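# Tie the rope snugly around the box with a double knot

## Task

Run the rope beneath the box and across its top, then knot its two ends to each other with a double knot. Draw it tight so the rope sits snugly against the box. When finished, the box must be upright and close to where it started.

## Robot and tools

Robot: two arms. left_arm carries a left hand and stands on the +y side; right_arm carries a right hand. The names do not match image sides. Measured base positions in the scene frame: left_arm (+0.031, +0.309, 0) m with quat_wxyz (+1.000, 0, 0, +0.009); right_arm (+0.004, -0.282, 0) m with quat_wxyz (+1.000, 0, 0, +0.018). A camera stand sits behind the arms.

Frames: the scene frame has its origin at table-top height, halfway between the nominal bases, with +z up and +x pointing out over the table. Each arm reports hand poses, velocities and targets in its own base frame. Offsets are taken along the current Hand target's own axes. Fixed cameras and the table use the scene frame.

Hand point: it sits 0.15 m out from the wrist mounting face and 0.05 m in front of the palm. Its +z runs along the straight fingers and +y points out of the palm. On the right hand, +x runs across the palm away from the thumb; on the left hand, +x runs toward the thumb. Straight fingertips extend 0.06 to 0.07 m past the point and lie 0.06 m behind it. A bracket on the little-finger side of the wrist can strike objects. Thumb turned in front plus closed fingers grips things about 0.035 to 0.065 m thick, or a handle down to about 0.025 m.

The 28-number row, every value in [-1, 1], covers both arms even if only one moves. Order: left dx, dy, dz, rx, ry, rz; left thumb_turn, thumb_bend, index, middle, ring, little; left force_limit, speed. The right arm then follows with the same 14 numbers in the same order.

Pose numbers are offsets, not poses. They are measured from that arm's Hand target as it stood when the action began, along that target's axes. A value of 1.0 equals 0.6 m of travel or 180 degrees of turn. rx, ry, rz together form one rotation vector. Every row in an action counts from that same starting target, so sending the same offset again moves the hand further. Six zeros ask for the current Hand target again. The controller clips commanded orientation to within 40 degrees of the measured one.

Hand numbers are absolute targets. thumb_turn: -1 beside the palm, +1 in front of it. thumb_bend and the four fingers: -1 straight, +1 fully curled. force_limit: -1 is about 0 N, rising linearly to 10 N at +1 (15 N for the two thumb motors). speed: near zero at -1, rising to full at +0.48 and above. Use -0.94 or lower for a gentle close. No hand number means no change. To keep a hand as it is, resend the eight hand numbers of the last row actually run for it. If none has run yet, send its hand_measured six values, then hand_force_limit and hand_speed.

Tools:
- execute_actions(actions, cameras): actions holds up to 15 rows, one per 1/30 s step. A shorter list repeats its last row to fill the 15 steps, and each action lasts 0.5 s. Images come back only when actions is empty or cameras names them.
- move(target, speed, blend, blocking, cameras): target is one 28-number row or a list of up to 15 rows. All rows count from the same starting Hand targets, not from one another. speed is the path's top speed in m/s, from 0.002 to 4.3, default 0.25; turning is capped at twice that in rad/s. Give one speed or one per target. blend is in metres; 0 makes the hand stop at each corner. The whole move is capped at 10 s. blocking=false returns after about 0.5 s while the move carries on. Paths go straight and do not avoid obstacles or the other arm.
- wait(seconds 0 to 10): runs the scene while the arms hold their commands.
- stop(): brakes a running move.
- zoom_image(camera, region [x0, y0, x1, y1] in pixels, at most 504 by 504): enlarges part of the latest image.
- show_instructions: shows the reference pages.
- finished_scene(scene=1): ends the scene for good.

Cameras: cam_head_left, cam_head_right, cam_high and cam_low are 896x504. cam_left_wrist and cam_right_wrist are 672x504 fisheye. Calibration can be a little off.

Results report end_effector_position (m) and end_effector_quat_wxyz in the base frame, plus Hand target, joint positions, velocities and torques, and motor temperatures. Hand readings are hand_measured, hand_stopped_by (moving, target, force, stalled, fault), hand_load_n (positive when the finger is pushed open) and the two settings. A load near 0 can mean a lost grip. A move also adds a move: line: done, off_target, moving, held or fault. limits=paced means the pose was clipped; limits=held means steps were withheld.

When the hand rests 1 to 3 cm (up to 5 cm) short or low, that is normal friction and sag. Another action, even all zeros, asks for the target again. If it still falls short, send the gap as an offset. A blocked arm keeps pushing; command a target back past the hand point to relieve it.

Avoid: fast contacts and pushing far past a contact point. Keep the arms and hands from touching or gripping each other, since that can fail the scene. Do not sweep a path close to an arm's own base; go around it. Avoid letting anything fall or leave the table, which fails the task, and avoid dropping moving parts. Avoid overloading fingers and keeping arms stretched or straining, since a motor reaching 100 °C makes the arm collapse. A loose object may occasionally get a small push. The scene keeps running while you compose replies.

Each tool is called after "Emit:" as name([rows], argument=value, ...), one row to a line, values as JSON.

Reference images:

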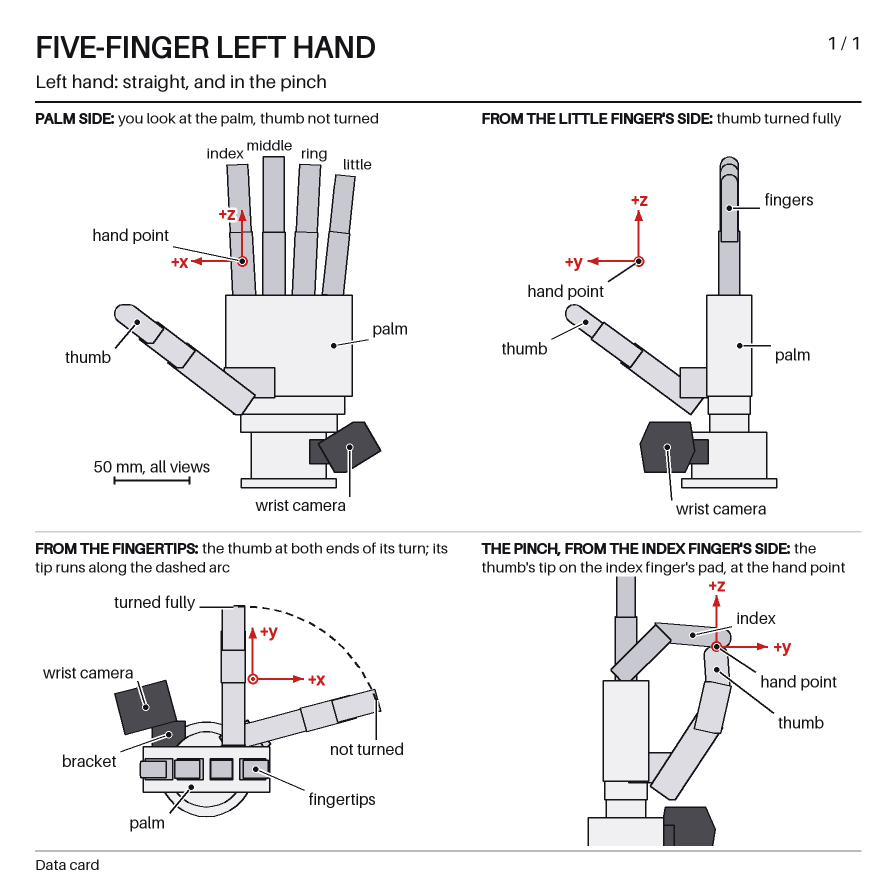

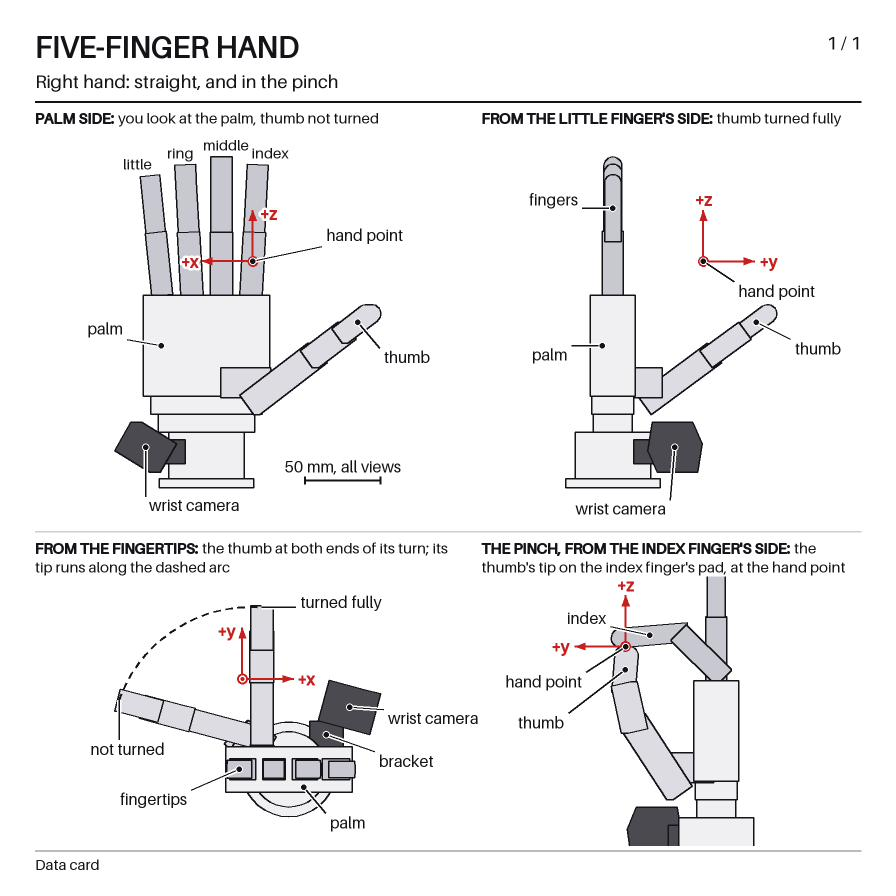

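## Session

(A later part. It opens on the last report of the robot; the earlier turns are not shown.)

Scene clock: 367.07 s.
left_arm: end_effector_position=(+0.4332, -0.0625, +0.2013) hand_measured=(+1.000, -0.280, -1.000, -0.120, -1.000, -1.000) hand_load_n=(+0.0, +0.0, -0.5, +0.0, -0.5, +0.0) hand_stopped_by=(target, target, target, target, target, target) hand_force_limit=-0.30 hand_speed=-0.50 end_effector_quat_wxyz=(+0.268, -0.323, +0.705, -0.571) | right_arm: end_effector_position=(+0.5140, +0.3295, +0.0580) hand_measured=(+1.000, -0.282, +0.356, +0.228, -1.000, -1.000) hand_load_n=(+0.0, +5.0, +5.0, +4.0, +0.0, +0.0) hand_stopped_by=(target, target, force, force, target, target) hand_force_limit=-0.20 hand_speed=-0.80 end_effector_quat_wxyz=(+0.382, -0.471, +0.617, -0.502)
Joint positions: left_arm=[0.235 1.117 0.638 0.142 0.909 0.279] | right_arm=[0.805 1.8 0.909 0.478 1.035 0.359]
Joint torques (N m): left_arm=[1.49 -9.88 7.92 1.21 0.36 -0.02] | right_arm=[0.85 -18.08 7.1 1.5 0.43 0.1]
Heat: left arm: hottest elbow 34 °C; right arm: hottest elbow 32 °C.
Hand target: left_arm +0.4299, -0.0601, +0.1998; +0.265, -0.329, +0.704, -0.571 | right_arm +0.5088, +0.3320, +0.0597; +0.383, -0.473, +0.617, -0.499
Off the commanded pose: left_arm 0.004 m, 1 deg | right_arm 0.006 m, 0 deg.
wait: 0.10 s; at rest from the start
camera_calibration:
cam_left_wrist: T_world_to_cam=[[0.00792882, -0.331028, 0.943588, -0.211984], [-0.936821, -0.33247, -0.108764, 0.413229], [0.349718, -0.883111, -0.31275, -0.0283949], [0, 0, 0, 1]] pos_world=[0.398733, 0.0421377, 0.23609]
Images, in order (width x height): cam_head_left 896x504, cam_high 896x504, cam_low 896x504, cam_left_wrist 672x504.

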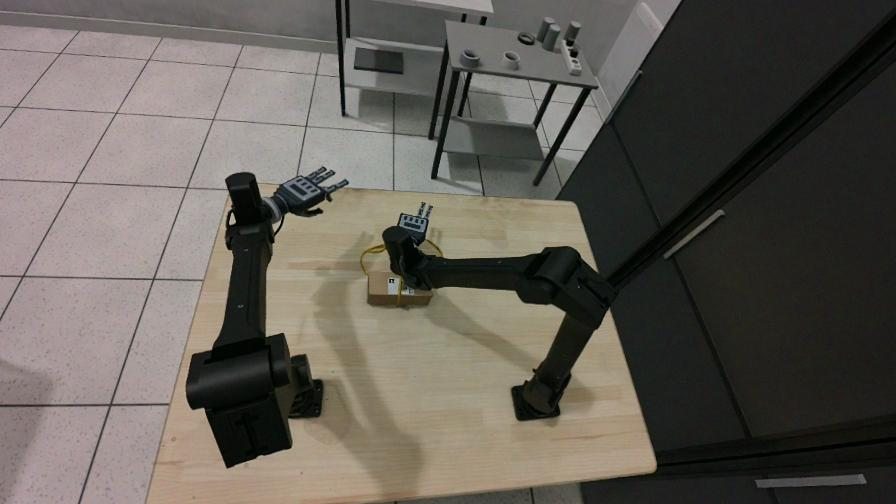

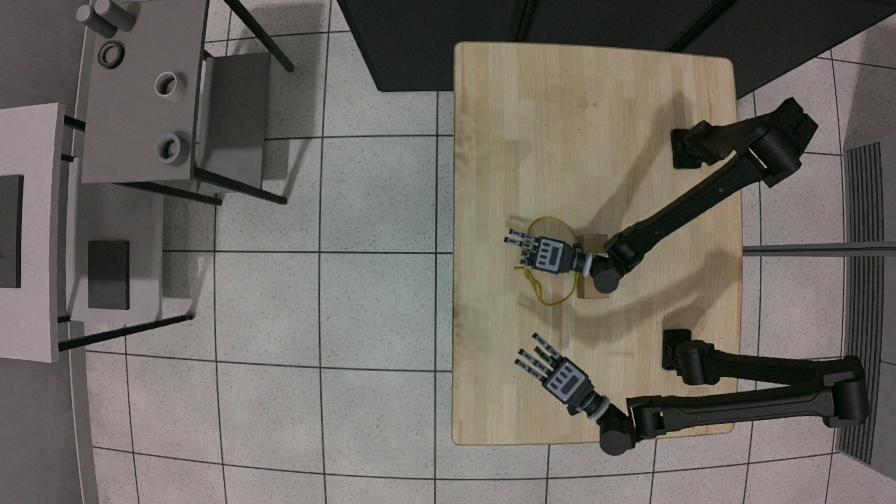

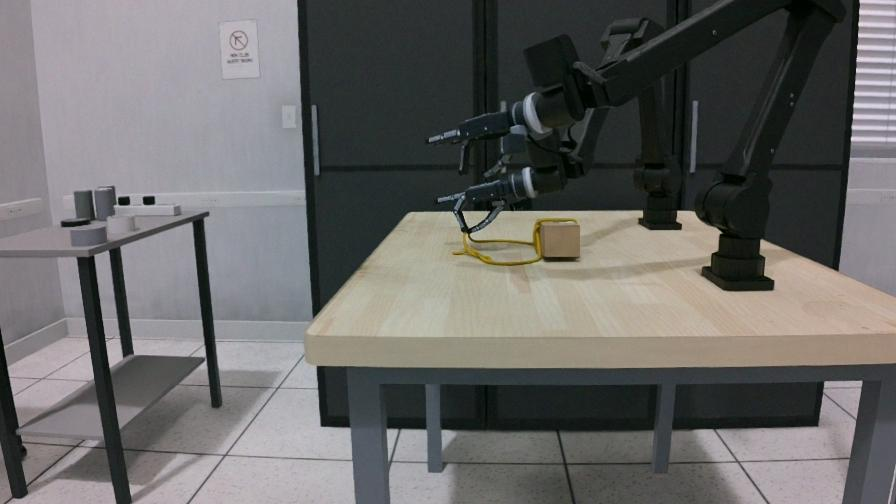

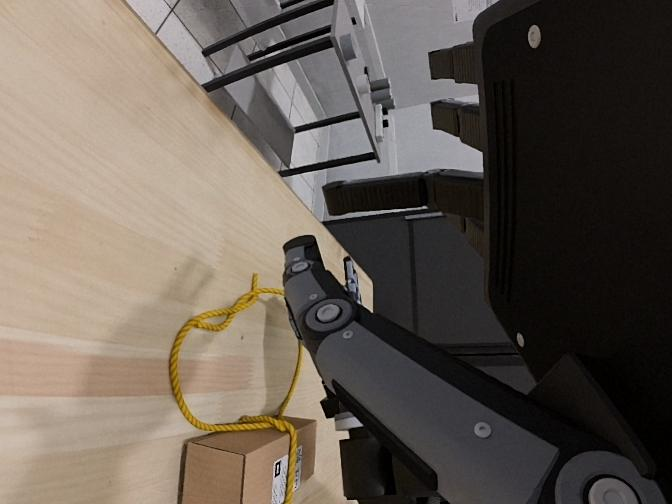

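Emit:
move(target=[0,0,0,0,0,0,1,-0.28,-1,-0.12,-1,-1,-0.3,-0.5,-0.0088,0.0065,-0.031,-0.044,0,0,1,-0.28,0.36,0.36,-1,-1,-0.2,-0.8], speed=0.08, cameras=["cam_right_wrist","cam_low"])

Emit:
zoom_image(camera="cam_right_wrist", region=[330, 250, 530, 504])

Emit:
zoom_image(camera="cam_low", region=[400, 180, 600, 280])

Scene clock: 369.77 s.
left_arm: end_effector_position=(+0.4332, -0.0625, +0.2013) hand_measured=(+1.000, -0.280, -1.000, -0.120, -1.000, -1.000) hand_load_n=(+0.0, +0.0, +0.0, +0.0, +0.0, +0.0) hand_stopped_by=(target, target, target, target, target, target) hand_force_limit=-0.30 hand_speed=-0.50 end_effector_quat_wxyz=(+0.268, -0.323, +0.705, -0.571) | right_arm: end_effector_position=(+0.4826, +0.3203, +0.0384) hand_measured=(+1.000, -0.282, +0.356, +0.228, -1.000, -1.000) hand_load_n=(+0.0, +5.0, +5.5, +4.5, -0.5, +0.0) hand_stopped_by=(target, target, force, force, target, target) hand_force_limit=-0.20 hand_speed=-0.80 end_effector_quat_wxyz=(+0.327, -0.508, +0.649, -0.463)
Joint positions: left_arm=[0.235 1.117 0.638 0.142 0.909 0.279] | right_arm=[0.813 1.736 0.915 0.116 0.988 0.568]
Joint torques (N m): left_arm=[1.49 -9.88 7.92 1.2 0.36 -0.02] | right_arm=[1.38 -17.55 11.59 1.33 0.35 0.08]
Heat: left arm: hottest elbow 34 °C; right arm: hottest elbow 31 °C.
Hand target: left_arm +0.4299, -0.0601, +0.1998; +0.265, -0.329, +0.704, -0.571 | right_arm +0.4917, +0.3419, +0.0598; +0.349, -0.498, +0.650, -0.456
Off the commanded pose: left_arm 0.004 m, 1 deg | right_arm 0.032 m, 3 deg.
move: off_target (right_arm)
camera_calibration:
cam_right_wrist: T_world_to_cam=[[-0.446747, -0.242385, -0.861201, 0.322093], [-0.276604, 0.95286, -0.124694, -0.163734], [0.850827, 0.182505, -0.492732, -0.335183], [0, 0, 0, 1]] pos_world=[0.383787, 0.295258, 0.0918143]
Images, in order (width x height): cam_low 896x504, cam_right_wrist 672x504.

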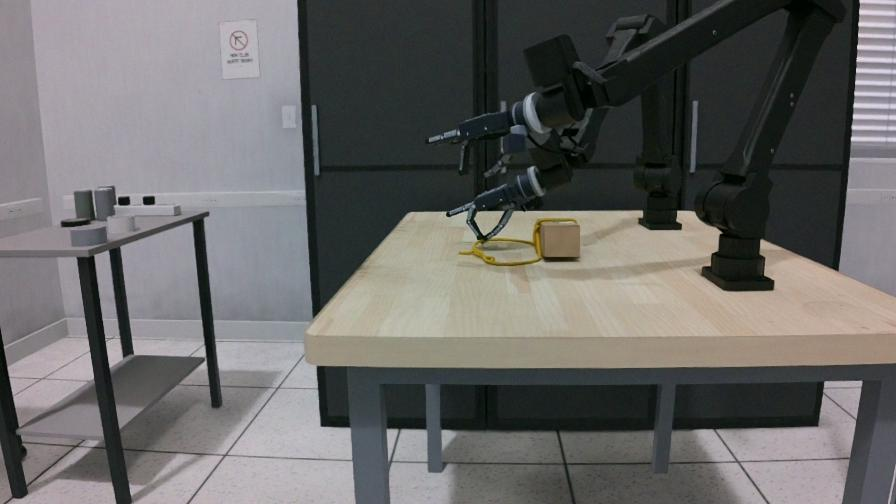

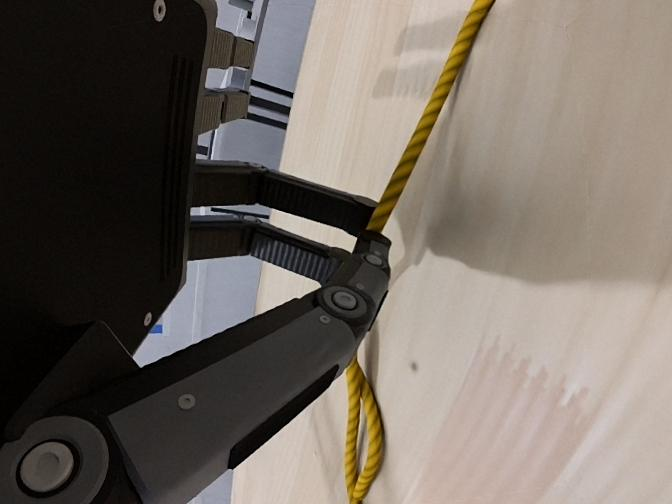

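Scaled by 1.984 from the camera's 672x504 image, which has a finer 960x720 frame.

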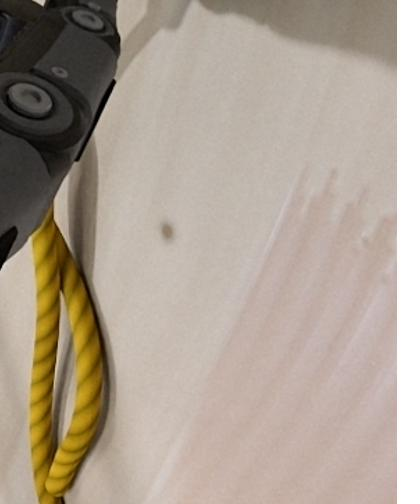

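Scaled by 2.520 from the camera's 896x504 image, which has a finer 1280x720 frame.

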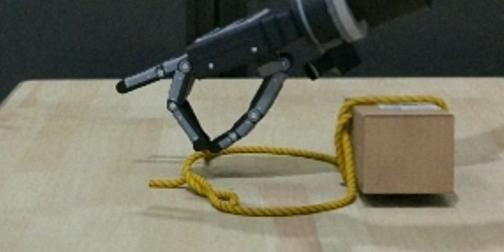

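Emit:
zoom_image(camera="cam_low", region=[450, 230, 510, 270])

Emit:
wait(seconds=0.1, cameras=["cam_head_left","cam_head_right","cam_high","cam_left_wrist"])

Emit:
zoom_image(camera="cam_left_wrist", region=[150, 220, 350, 440])

Emit:
zoom_image(camera="cam_high", region=[490, 210, 620, 320])

Scaled by 8.400 from the camera's 896x504 image, which has a finer 1280x720 frame.

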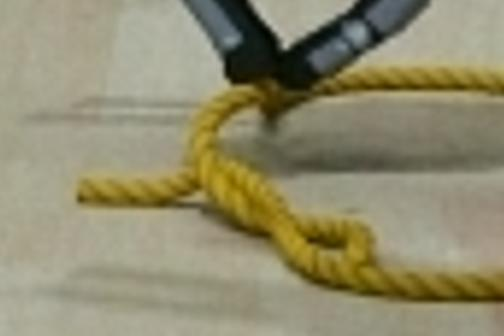

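Scene clock: 370.03 s.
left_arm: end_effector_position=(+0.4332, -0.0625, +0.2013) hand_measured=(+1.000, -0.280, -1.000, -0.120, -1.000, -1.000) hand_load_n=(+0.0, +0.0, +0.0, +0.0, +0.0, +0.0) hand_stopped_by=(target, target, target, target, target, target) hand_force_limit=-0.30 hand_speed=-0.50 end_effector_quat_wxyz=(+0.268, -0.323, +0.705, -0.571) | right_arm: end_effector_position=(+0.4826, +0.3203, +0.0384) hand_measured=(+1.000, -0.282, +0.356, +0.228, -1.000, -1.000) hand_load_n=(+0.0, +5.0, +5.0, +4.0, +0.0, +0.0) hand_stopped_by=(target, target, force, force, target, target) hand_force_limit=-0.20 hand_speed=-0.80 end_effector_quat_wxyz=(+0.327, -0.507, +0.649, -0.463)
Joint positions: left_arm=[0.235 1.117 0.638 0.142 0.909 0.279] | right_arm=[0.813 1.736 0.915 0.116 0.988 0.568]
Joint torques (N m): left_arm=[1.44 -9.88 7.92 1.2 0.36 -0.02] | right_arm=[1.38 -17.61 11.52 1.36 0.35 0.09]
Heat: left arm: hottest elbow 34 °C; right arm: hottest elbow 31 °C.
Hand target: left_arm +0.4299, -0.0601, +0.1998; +0.265, -0.329, +0.704, -0.571 | right_arm +0.4918, +0.3419, +0.0598; +0.349, -0.498, +0.650, -0.456
Off the commanded pose: left_arm 0.004 m, 1 deg | right_arm 0.032 m, 3 deg.
wait: 0.10 s; at rest from the start
camera_calibration:
cam_left_wrist: T_world_to_cam=[[0.00792882, -0.331028, 0.943588, -0.211984], [-0.936821, -0.33247, -0.108764, 0.413229], [0.349718, -0.883111, -0.31275, -0.0283949], [0, 0, 0, 1]] pos_world=[0.398733, 0.0421377, 0.23609]
Images, in order (width x height): cam_head_left 896x504, cam_head_right 896x504, cam_high 896x504, cam_left_wrist 672x504.

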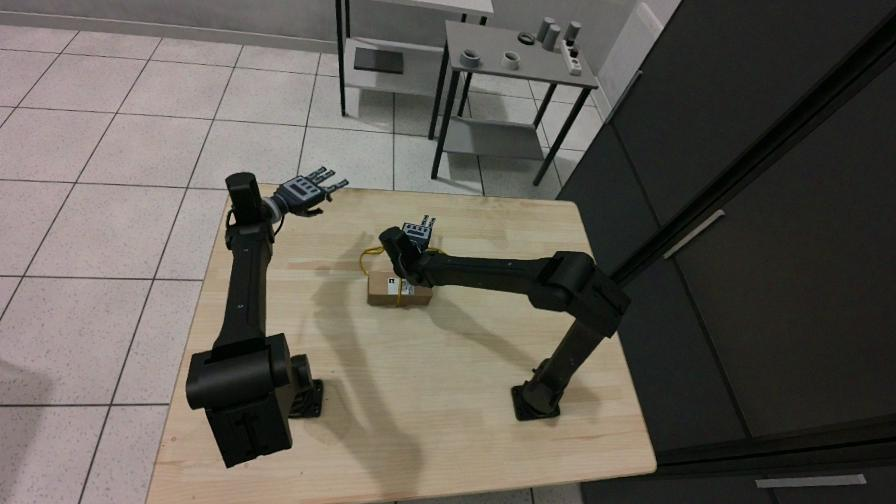

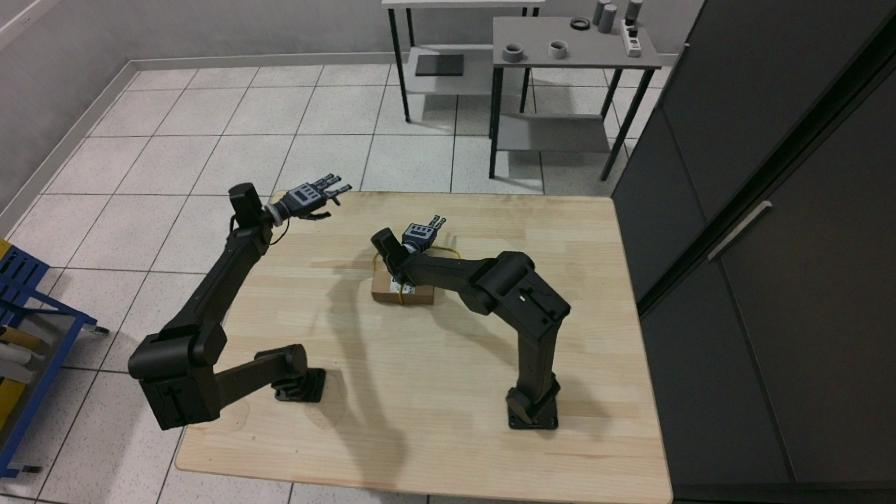

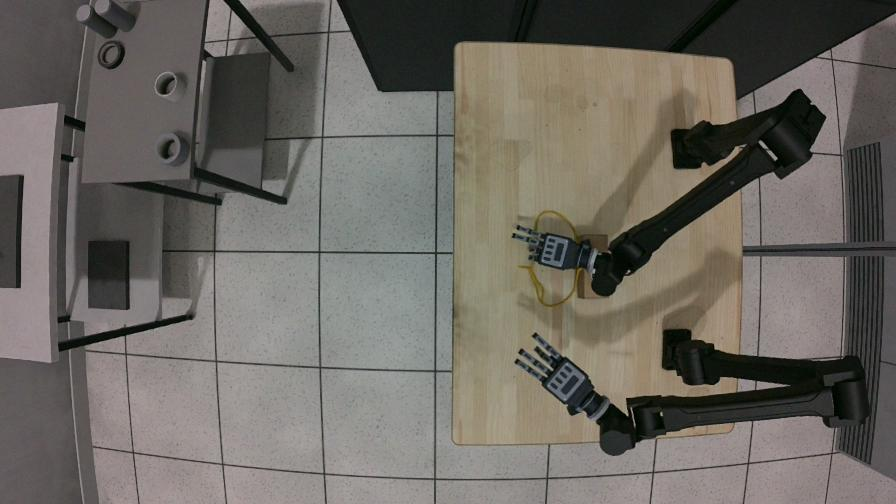

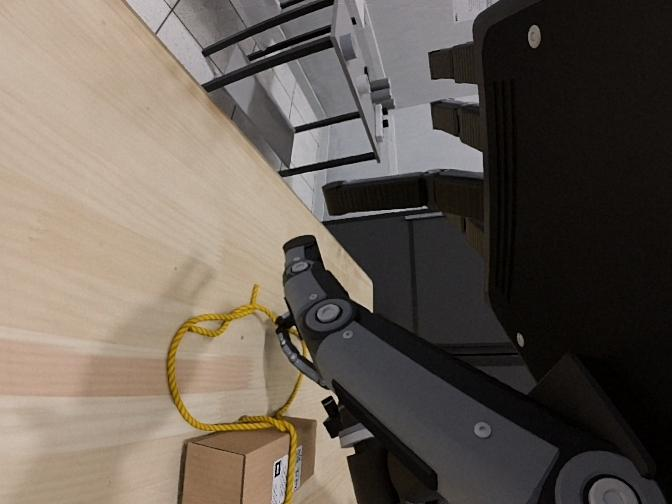

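Scaled by 2.291 from the camera's 672x504 image, which has a finer 960x720 frame.

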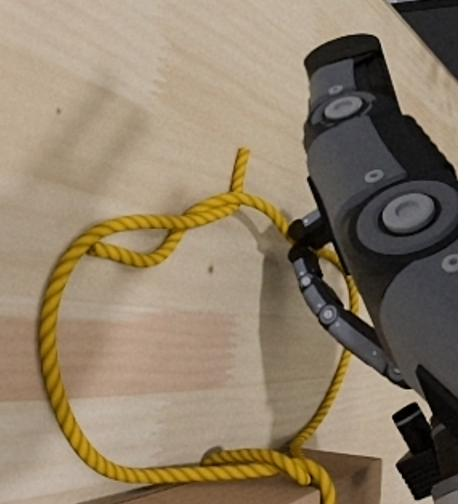

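Scaled by 3.877 from the camera's 896x504 image, which has a finer 1280x720 frame.

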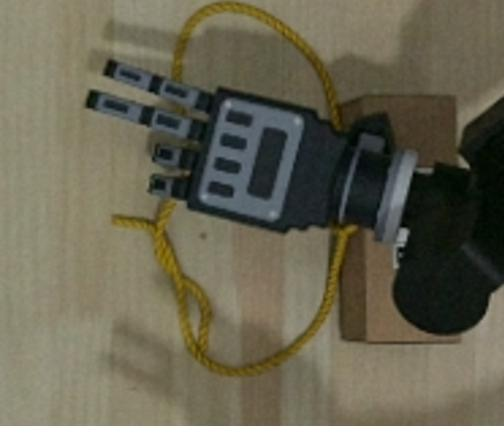

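Emit:
move(target=[0,0,0,0,0,0,1,-0.28,-1,-0.12,-1,-1,-0.3,-0.5,0.0145,0.048,0.0143,0,0,0,1,-0.28,0.36,0.36,-1,-1,-0.2,-0.8], speed=0.06, cameras=["cam_left_wrist","cam_low"])

Emit:
zoom_image(camera="cam_left_wrist", region=[150, 220, 350, 440])

Emit:
zoom_image(camera="cam_low", region=[450, 230, 510, 270])

Scene clock: 371.47 s.
left_arm: end_effector_position=(+0.4332, -0.0625, +0.2013) hand_measured=(+1.000, -0.280, -1.000, -0.120, -1.000, -1.000) hand_load_n=(+0.0, +0.0, +0.0, +0.0, +0.0, +0.0) hand_stopped_by=(target, target, target, target, target, target) hand_force_limit=-0.30 hand_speed=-0.50 end_effector_quat_wxyz=(+0.268, -0.323, +0.705, -0.571) | right_arm: end_effector_position=(+0.4886, +0.3276, +0.0341) hand_measured=(+1.000, -0.282, +0.356, +0.228, -1.000, -1.000) hand_load_n=(+0.0, +5.0, +5.5, +4.5, +0.0, +0.0) hand_stopped_by=(target, target, force, force, target, target) hand_force_limit=-0.20 hand_speed=-0.80 end_effector_quat_wxyz=(+0.344, -0.497, +0.651, -0.459)
Joint positions: left_arm=[0.235 1.117 0.638 0.142 0.909 0.279] | right_arm=[0.813 1.763 0.915 0.183 0.984 0.568]
Joint torques (N m): left_arm=[1.49 -9.93 7.92 1.21 0.36 -0.02] | right_arm=[0.97 -15.62 7.9 2.47 0.34 0.02]
Heat: left arm: hottest elbow 34 °C; right arm: hottest elbow 31 °C.
Hand target: left_arm +0.4299, -0.0601, +0.1998; +0.265, -0.329, +0.704, -0.571 | right_arm +0.4878, +0.3340, +0.0296; +0.349, -0.498, +0.650, -0.456
Off the commanded pose: left_arm 0.004 m, 1 deg | right_arm 0.008 m, 1 deg.
move: done
camera_calibration:
cam_left_wrist: T_world_to_cam=[[0.00792882, -0.331028, 0.943588, -0.211984], [-0.936821, -0.33247, -0.108764, 0.413229], [0.349718, -0.883111, -0.31275, -0.0283949], [0, 0, 0, 1]] pos_world=[0.398733, 0.0421377, 0.23609]
Images, in order (width x height): cam_low 896x504, cam_left_wrist 672x504.

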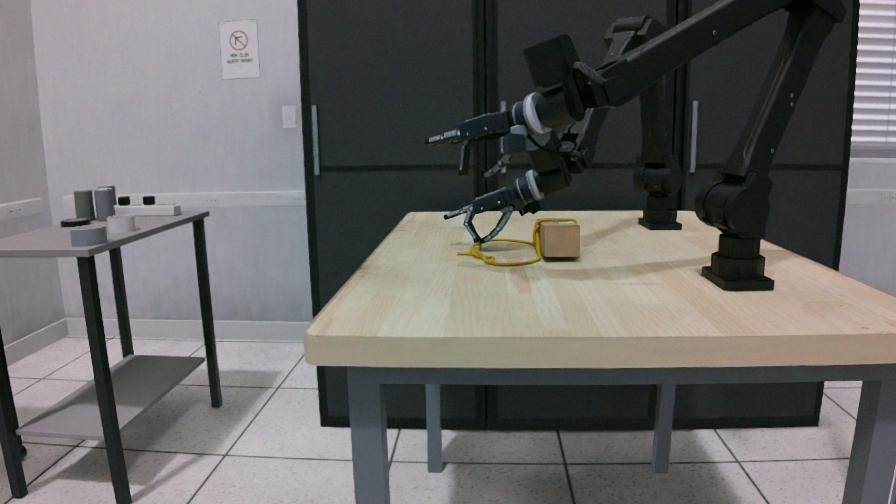

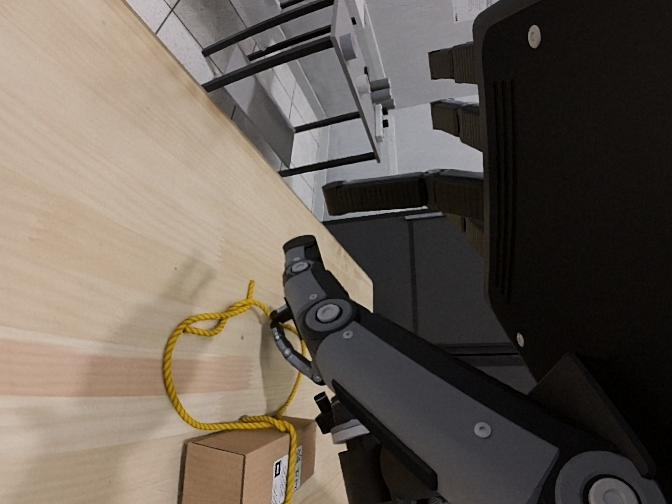

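Scaled by 2.291 from the camera's 672x504 image, which has a finer 960x720 frame.

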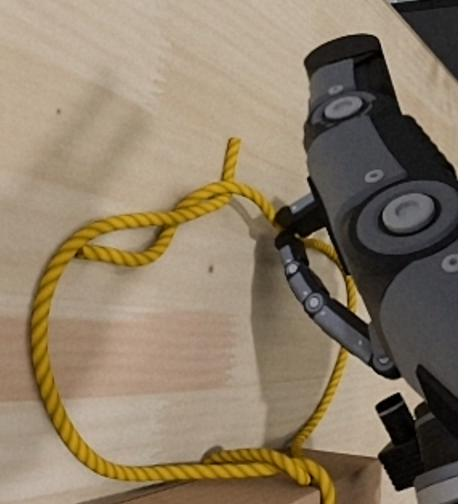

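Scaled by 8.400 from the camera's 896x504 image, which has a finer 1280x720 frame.

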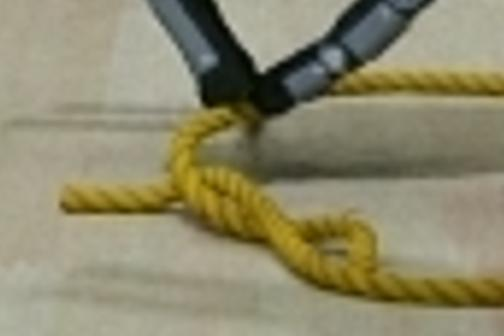

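Emit:
move([
  [0,0,0,0,0,0,1,-0.28,-1,-0.12,-1,-1,-0.3,-0.5,0,0.019,0.0068,0,0,0,1,-0.28,0.36,0.36,-1,-1,-0.2,-0.8],
  [0,0,0,0,0,0,1,-0.28,-1,-0.12,-1,-1,-0.3,-0.5,0,0.0195,0.007,0,0,0,1,-0.28,-0.12,-0.12,-1,-1,-0.3,-0.6],
], speed=0.06, cameras=["cam_left_wrist","cam_low"])

Emit:
zoom_image(camera="cam_left_wrist", region=[150, 220, 350, 440])

Emit:
zoom_image(camera="cam_low", region=[450, 230, 510, 270])

Scene clock: 373.37 s.
left_arm: end_effector_position=(+0.4332, -0.0625, +0.2013) hand_measured=(+1.000, -0.280, -1.000, -0.120, -1.000, -1.000) hand_load_n=(+0.0, +0.0, +0.0, -0.5, +0.0, +0.0) hand_stopped_by=(target, target, target, target, target, target) hand_force_limit=-0.30 hand_speed=-0.50 end_effector_quat_wxyz=(+0.268, -0.323, +0.705, -0.571) | right_arm: end_effector_position=(+0.4907, +0.3299, +0.0254) hand_measured=(+1.000, -0.280, -0.120, -0.120, -1.000, -1.000) hand_load_n=(+0.0, +0.0, +0.0, -0.5, -0.5, +0.0) hand_stopped_by=(target, target, target, target, target, target) hand_force_limit=-0.30 hand_speed=-0.60 end_effector_quat_wxyz=(+0.348, -0.495, +0.651, -0.459)
Joint positions: left_arm=[0.235 1.117 0.638 0.142 0.909 0.279] | right_arm=[0.813 1.788 0.915 0.217 0.984 0.568]
Joint torques (N m): left_arm=[1.44 -9.93 7.94 1.2 0.36 -0.02] | right_arm=[1.08 -15.56 7.27 2.48 0.34 0.02]
Heat: left arm: hottest elbow 34 °C; right arm: hottest elbow 31 °C.
Hand target: left_arm +0.4299, -0.0601, +0.1998; +0.265, -0.329, +0.704, -0.571 | right_arm +0.4877, +0.3340, +0.0172; +0.349, -0.498, +0.650, -0.456
Off the commanded pose: left_arm 0.004 m, 1 deg | right_arm 0.010 m, 1 deg.
move: done
camera_calibration:
cam_left_wrist: T_world_to_cam=[[0.00792882, -0.331028, 0.943588, -0.211984], [-0.936821, -0.33247, -0.108764, 0.413229], [0.349718, -0.883111, -0.31275, -0.0283949], [0, 0, 0, 1]] pos_world=[0.398733, 0.0421377, 0.23609]
Images, in order (width x height): cam_low 896x504, cam_left_wrist 672x504.

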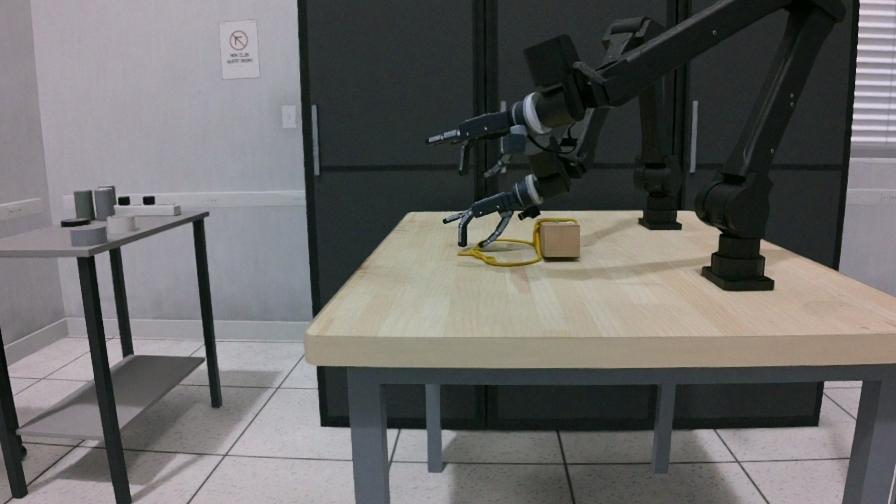

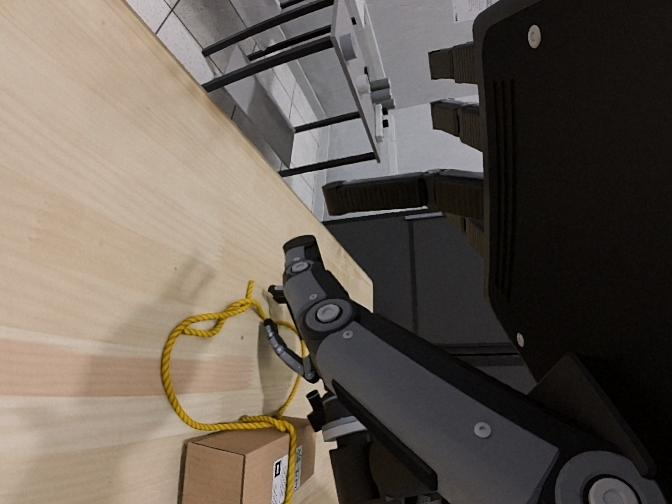

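Scaled by 2.291 from the camera's 672x504 image, which has a finer 960x720 frame.

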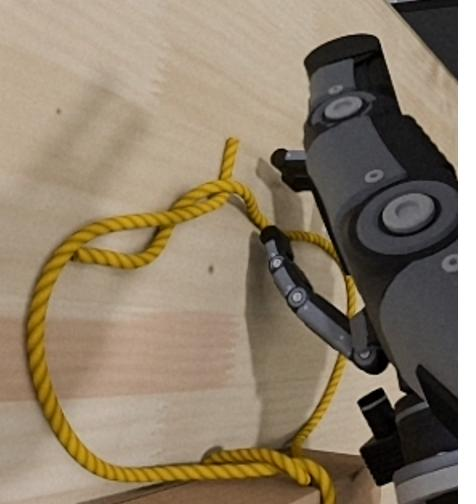

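Scaled by 8.400 from the camera's 896x504 image, which has a finer 1280x720 frame.

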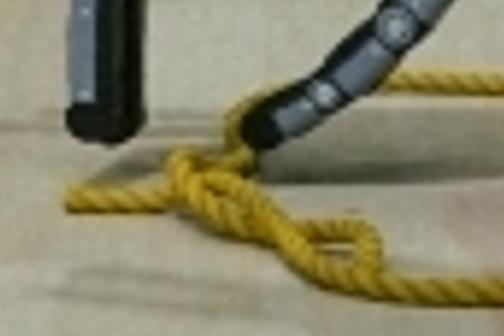

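Emit:
move([
  [0,0,0,0,0,0,1,-0.28,-1,-0.12,-1,-1,-0.3,-0.5,0,-0.1723,-0.0625,0,0,0,1,-0.28,-0.12,-0.12,-1,-1,-0.3,-0.6],
  [0,0,0,0,0,0,1,-0.28,-1,-0.12,-1,-1,-0.3,-0.5,0.2758,-0.2643,-0.0677,0,0,0,1,-0.28,-0.12,-0.12,-1,-1,-0.3,-0.6],
  [0.1948,0.1228,0.3027,0,0.2282,0.0485,1,-0.28,-1,-0.12,-1,-1,-0.3,-0.5,0.2758,-0.2643,-0.0677,0,0,0,1,-0.28,-0.12,-0.12,-1,-1,-0.3,-0.6],
], speed=[0.1,0.25,0.2], blend=[0.03,0,0], cameras=["cam_left_wrist","cam_high"])

Emit:
zoom_image(camera="cam_high", region=[490, 210, 620, 320])

Scene clock: 379.40 s.
left_arm: end_effector_position=(+0.4659, -0.2493, +0.0822) hand_measured=(+1.000, -0.280, -1.000, -0.120, -1.000, -1.000) hand_load_n=(+0.0, +0.0, +0.0, +0.0, +0.0, +0.0) hand_stopped_by=(target, target, target, target, target, target) hand_force_limit=-0.30 hand_speed=-0.50 end_effector_quat_wxyz=(+0.037, -0.067, +0.776, -0.626) | right_arm: end_effector_position=(+0.4605, +0.1755, +0.1828) hand_measured=(+1.000, -0.280, -0.120, -0.120, -1.000, -1.000) hand_load_n=(+0.0, +0.0, +0.0, +0.0, +0.0, +0.5) hand_stopped_by=(target, target, target, target, target, target) hand_force_limit=-0.30 hand_speed=-0.60 end_effector_quat_wxyz=(+0.355, -0.496, +0.650, -0.454)
Joint positions: left_arm=[-0.145 1.723 0.945 0.127 1.212 0.592] | right_arm=[0.564 1.179 0.725 -0.028 0.759 0.357]
Joint torques (N m): left_arm=[0.15 -15.85 9.88 0.9 0.64 0.1] | right_arm=[-0.26 -9.82 9.8 1.98 0.16 -0.11]
Heat: left arm: hottest elbow 34 °C; right arm: hottest elbow 31 °C.
Hand target: left_arm +0.4791, -0.2542, +0.0904; +0.044, -0.055, +0.775, -0.628 | right_arm +0.4600, +0.1701, +0.1803; +0.350, -0.498, +0.650, -0.456
Off the commanded pose: left_arm 0.016 m, 2 deg | right_arm 0.006 m, 1 deg.
move: off_target (left_arm)
camera_calibration:
cam_left_wrist: T_world_to_cam=[[-0.176714, -0.25901, 0.949571, -0.0582196], [-0.928265, 0.364627, -0.0732917, 0.535768], [-0.327256, -0.894405, -0.304865, 0.0699766], [0, 0, 0, 1]] pos_world=[0.509946, -0.147847, 0.115884]
Images, in order (width x height): cam_high 896x504, cam_left_wrist 672x504.

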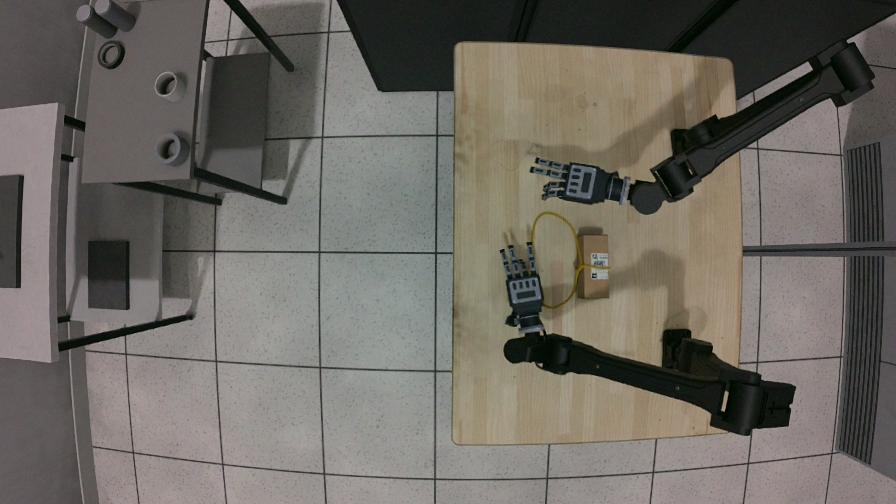

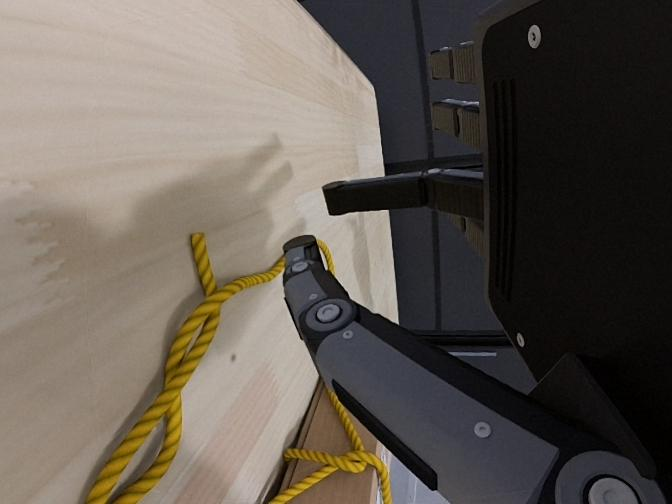

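Scaled by 3.877 from the camera's 896x504 image, which has a finer 1280x720 frame.

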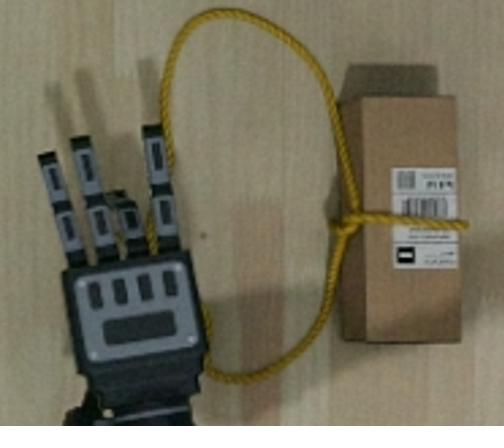

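Emit:
move(target=[0.0165,0.0657,0.0115,0,0,0,1,-0.28,-1,-0.12,-1,-1,-0.3,-0.5,0,0,0,0,0,0,1,-0.28,-0.12,-0.12,-1,-1,-0.3,-0.6], speed=0.1, cameras=["cam_left_wrist"])

Scene clock: 380.83 s.
left_arm: end_effector_position=(+0.4713, -0.2501, +0.0560) hand_measured=(+1.000, -0.280, -1.000, -0.120, -1.000, -1.000) hand_load_n=(+0.0, +0.0, -0.5, +0.0, +0.0, +0.0) hand_stopped_by=(target, target, target, target, target, target) hand_force_limit=-0.30 hand_speed=-0.50 end_effector_quat_wxyz=(+0.045, -0.060, +0.775, -0.628) | right_arm: end_effector_position=(+0.4605, +0.1755, +0.1828) hand_measured=(+1.000, -0.280, -0.120, -0.120, -1.000, -1.000) hand_load_n=(+0.0, +0.0, +0.0, +0.0, +0.0, +0.0) hand_stopped_by=(target, target, target, target, target, target) hand_force_limit=-0.30 hand_speed=-0.60 end_effector_quat_wxyz=(+0.355, -0.496, +0.650, -0.454)
Joint positions: left_arm=[-0.145 1.786 0.936 0.216 1.212 0.598] | right_arm=[0.564 1.179 0.725 -0.028 0.759 0.357]
Joint torques (N m): left_arm=[-0.09 -16.15 5.82 1.8 0.53 0.04] | right_arm=[-0.56 -10.05 9.85 1.99 0.17 -0.1]
Heat: left arm: hottest elbow 34 °C; right arm: hottest elbow 31 °C.
Hand target: left_arm +0.4690, -0.2542, +0.0503; +0.043, -0.055, +0.775, -0.628 | right_arm +0.4600, +0.1701, +0.1803; +0.350, -0.498, +0.650, -0.456
Off the commanded pose: left_arm 0.007 m, 1 deg | right_arm 0.006 m, 1 deg.
move: done
camera_calibration:
cam_left_wrist: T_world_to_cam=[[-0.198087, -0.257176, 0.945844, -0.0218806], [-0.925813, 0.366011, -0.0943735, 0.539526], [-0.321919, -0.894369, -0.310599, 0.0607728], [0, 0, 0, 1]] pos_world=[0.51473, -0.148746, 0.0904886]
Images, in order (width x height): cam_left_wrist 672x504.

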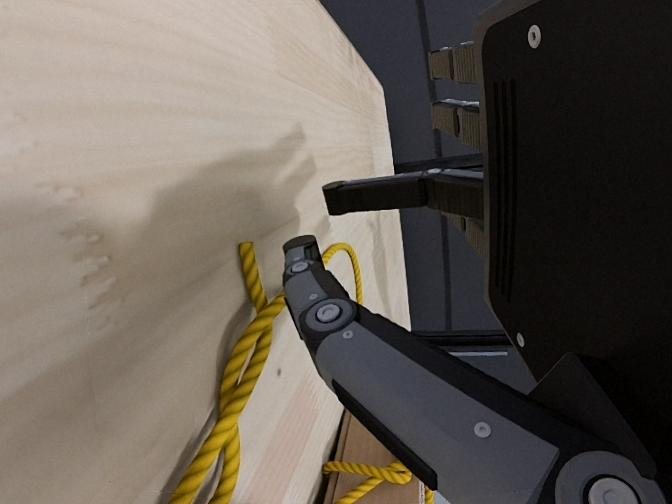

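Emit:
move(target=[0.0148,0.0513,0.007,0,0,0,1,-0.28,-1,-0.12,-1,-1,-0.3,-0.5,0,0,0,0,0,0,1,-0.28,-0.12,-0.12,-1,-1,-0.3,-0.6], speed=0.08, cameras=["cam_left_wrist"])

Emit:
zoom_image(camera="cam_left_wrist", region=[200, 160, 400, 400])

Scene clock: 382.10 s.
left_arm: end_effector_position=(+0.4633, -0.2496, +0.0271) hand_measured=(+1.000, -0.280, -1.000, -0.120, -1.000, -1.000) hand_load_n=(+0.0, +0.0, +0.0, +0.0, +0.0, +0.0) hand_stopped_by=(target, target, target, target, target, target) hand_force_limit=-0.30 hand_speed=-0.50 end_effector_quat_wxyz=(+0.046, -0.057, +0.774, -0.629) | right_arm: end_effector_position=(+0.4605, +0.1755, +0.1828) hand_measured=(+1.000, -0.280, -0.120, -0.120, -1.000, -1.000) hand_load_n=(+0.0, +0.0, +0.0, +0.0, +0.0, +0.0) hand_stopped_by=(target, target, target, target, target, target) hand_force_limit=-0.30 hand_speed=-0.60 end_effector_quat_wxyz=(+0.355, -0.496, +0.650, -0.454)
Joint positions: left_arm=[-0.146 1.839 0.899 0.312 1.215 0.598] | right_arm=[0.564 1.179 0.725 -0.028 0.759 0.357]
Joint torques (N m): left_arm=[-0.09 -15.85 5.09 1.89 0.39 0.02] | right_arm=[-0.32 -9.82 9.74 1.94 0.17 -0.11]
Heat: left arm: hottest elbow 34 °C; right arm: hottest elbow 31 °C.
Hand target: left_arm +0.4600, -0.2532, +0.0195; +0.044, -0.055, +0.775, -0.628 | right_arm +0.4600, +0.1701, +0.1803; +0.350, -0.498, +0.650, -0.456
Off the commanded pose: left_arm 0.009 m, 0 deg | right_arm 0.006 m, 1 deg.
move: done
camera_calibration:
cam_left_wrist: T_world_to_cam=[[-0.204427, -0.253992, 0.945356, 0.00782809], [-0.924064, 0.368719, -0.100758, 0.529197], [-0.322978, -0.894167, -0.310081, 0.0502049], [0, 0, 0, 1]] pos_world=[0.506827, -0.148245, 0.0614882]
Images, in order (width x height): cam_left_wrist 672x504.

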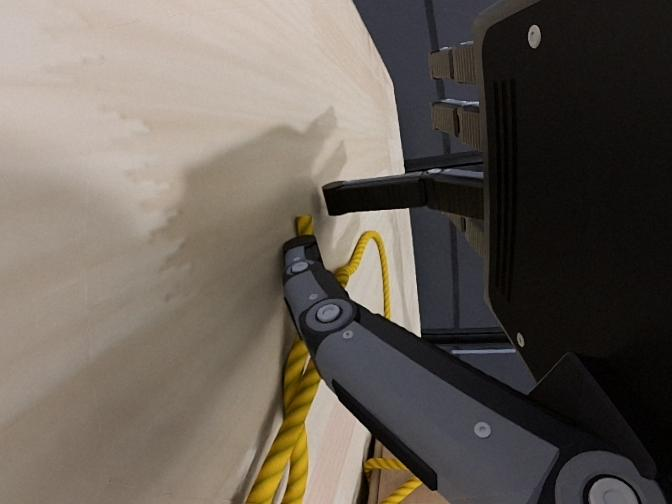

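Scaled by 2.100 from the camera's 672x504 image, which has a finer 960x720 frame.

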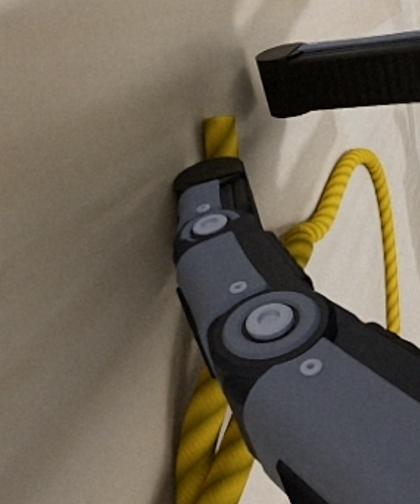

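Emit:
execute_actions([
  [[0,0,0,0,0,0,1,-0.28,-1,0.36,-1,-1,-0.2,-0.8,0,0,0,0,0,0,1,-0.28,-0.12,-0.12,-1,-1,-0.3,-0.6]],
  [[0,0,0,0,0,0,1,-0.28,-1,0.36,-1,-1,-0.2,-0.8,0,0,0,0,0,0,1,-0.28,-0.12,-0.12,-1,-1,-0.3,-0.6]],
], cameras=["cam_left_wrist"])

Emit:
zoom_image(camera="cam_left_wrist", region=[200, 160, 400, 400])

Scene clock: 383.50 s.
left_arm: end_effector_position=(+0.4634, -0.2496, +0.0272) hand_measured=(+1.000, -0.280, -1.000, +0.228, -1.000, -1.000) hand_load_n=(+1.0, +3.5, +0.0, +5.0, +0.0, +0.0) hand_stopped_by=(target, target, target, force, target, target) hand_force_limit=-0.20 hand_speed=-0.80 end_effector_quat_wxyz=(+0.047, -0.056, +0.774, -0.629) | right_arm: end_effector_position=(+0.4605, +0.1755, +0.1828) hand_measured=(+1.000, -0.280, -0.120, -0.120, -1.000, -1.000) hand_load_n=(+0.0, +0.0, +0.0, +0.0, +0.0, +0.0) hand_stopped_by=(target, target, target, target, target, target) hand_force_limit=-0.30 hand_speed=-0.60 end_effector_quat_wxyz=(+0.355, -0.496, +0.650, -0.454)
Joint positions: left_arm=[-0.146 1.839 0.899 0.313 1.215 0.598] | right_arm=[0.564 1.179 0.725 -0.028 0.759 0.357]
Joint torques (N m): left_arm=[-0.09 -15.97 5.08 1.91 0.39 0.01] | right_arm=[-0.56 -9.64 9.73 1.96 0.16 -0.09]
Heat: left arm: hottest elbow 34 °C; right arm: hottest elbow 31 °C.
Hand target: left_arm +0.4600, -0.2532, +0.0195; +0.044, -0.055, +0.775, -0.628 | right_arm +0.4600, +0.1701, +0.1803; +0.350, -0.498, +0.650, -0.456
Off the commanded pose: left_arm 0.009 m, 0 deg | right_arm 0.006 m, 1 deg.
Step readings (end_effector_position of left_arm | right_arm):
0: (+0.4633, -0.2496, +0.0271) | (+0.4605, +0.1755, +0.1828)
1: (+0.4633, -0.2496, +0.0271) | (+0.4605, +0.1755, +0.1828)
2: (+0.4633, -0.2496, +0.0271) | (+0.4605, +0.1755, +0.1828)
4: (+0.4633, -0.2496, +0.0271) | (+0.4605, +0.1755, +0.1828)
8: (+0.4633, -0.2496, +0.0271) | (+0.4605, +0.1755, +0.1828)
15: (+0.4634, -0.2496, +0.0271) | (+0.4605, +0.1755, +0.1828)
16: (+0.4634, -0.2496, +0.0271) | (+0.4605, +0.1755, +0.1828)
17: (+0.4634, -0.2496, +0.0271) | (+0.4605, +0.1755, +0.1828)
19: (+0.4634, -0.2496, +0.0271) | (+0.4605, +0.1755, +0.1828)
23: (+0.4634, -0.2496, +0.0272) | (+0.4605, +0.1755, +0.1828)
30: (+0.4634, -0.2496, +0.0272) | (+0.4605, +0.1755, +0.1828)
camera_calibration:
cam_left_wrist: T_world_to_cam=[[-0.205486, -0.253816, 0.945173, 0.00832788], [-0.923969, 0.36865, -0.101879, 0.529309], [-0.32258, -0.894245, -0.310271, 0.050066], [0, 0, 0, 1]] pos_world=[0.506926, -0.148245, 0.0615883]
Images, in order (width x height): cam_left_wrist 672x504.

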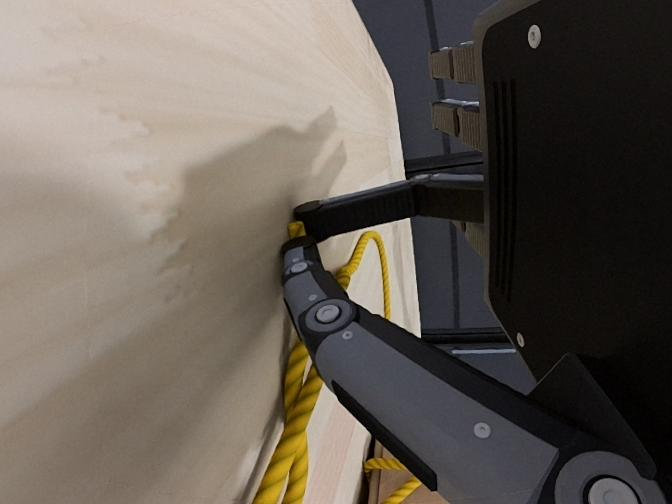

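Scaled by 2.100 from the camera's 672x504 image, which has a finer 960x720 frame.

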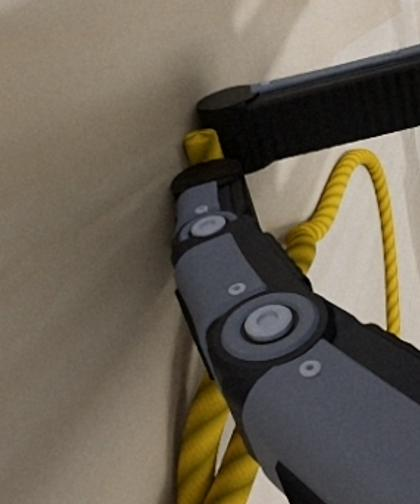

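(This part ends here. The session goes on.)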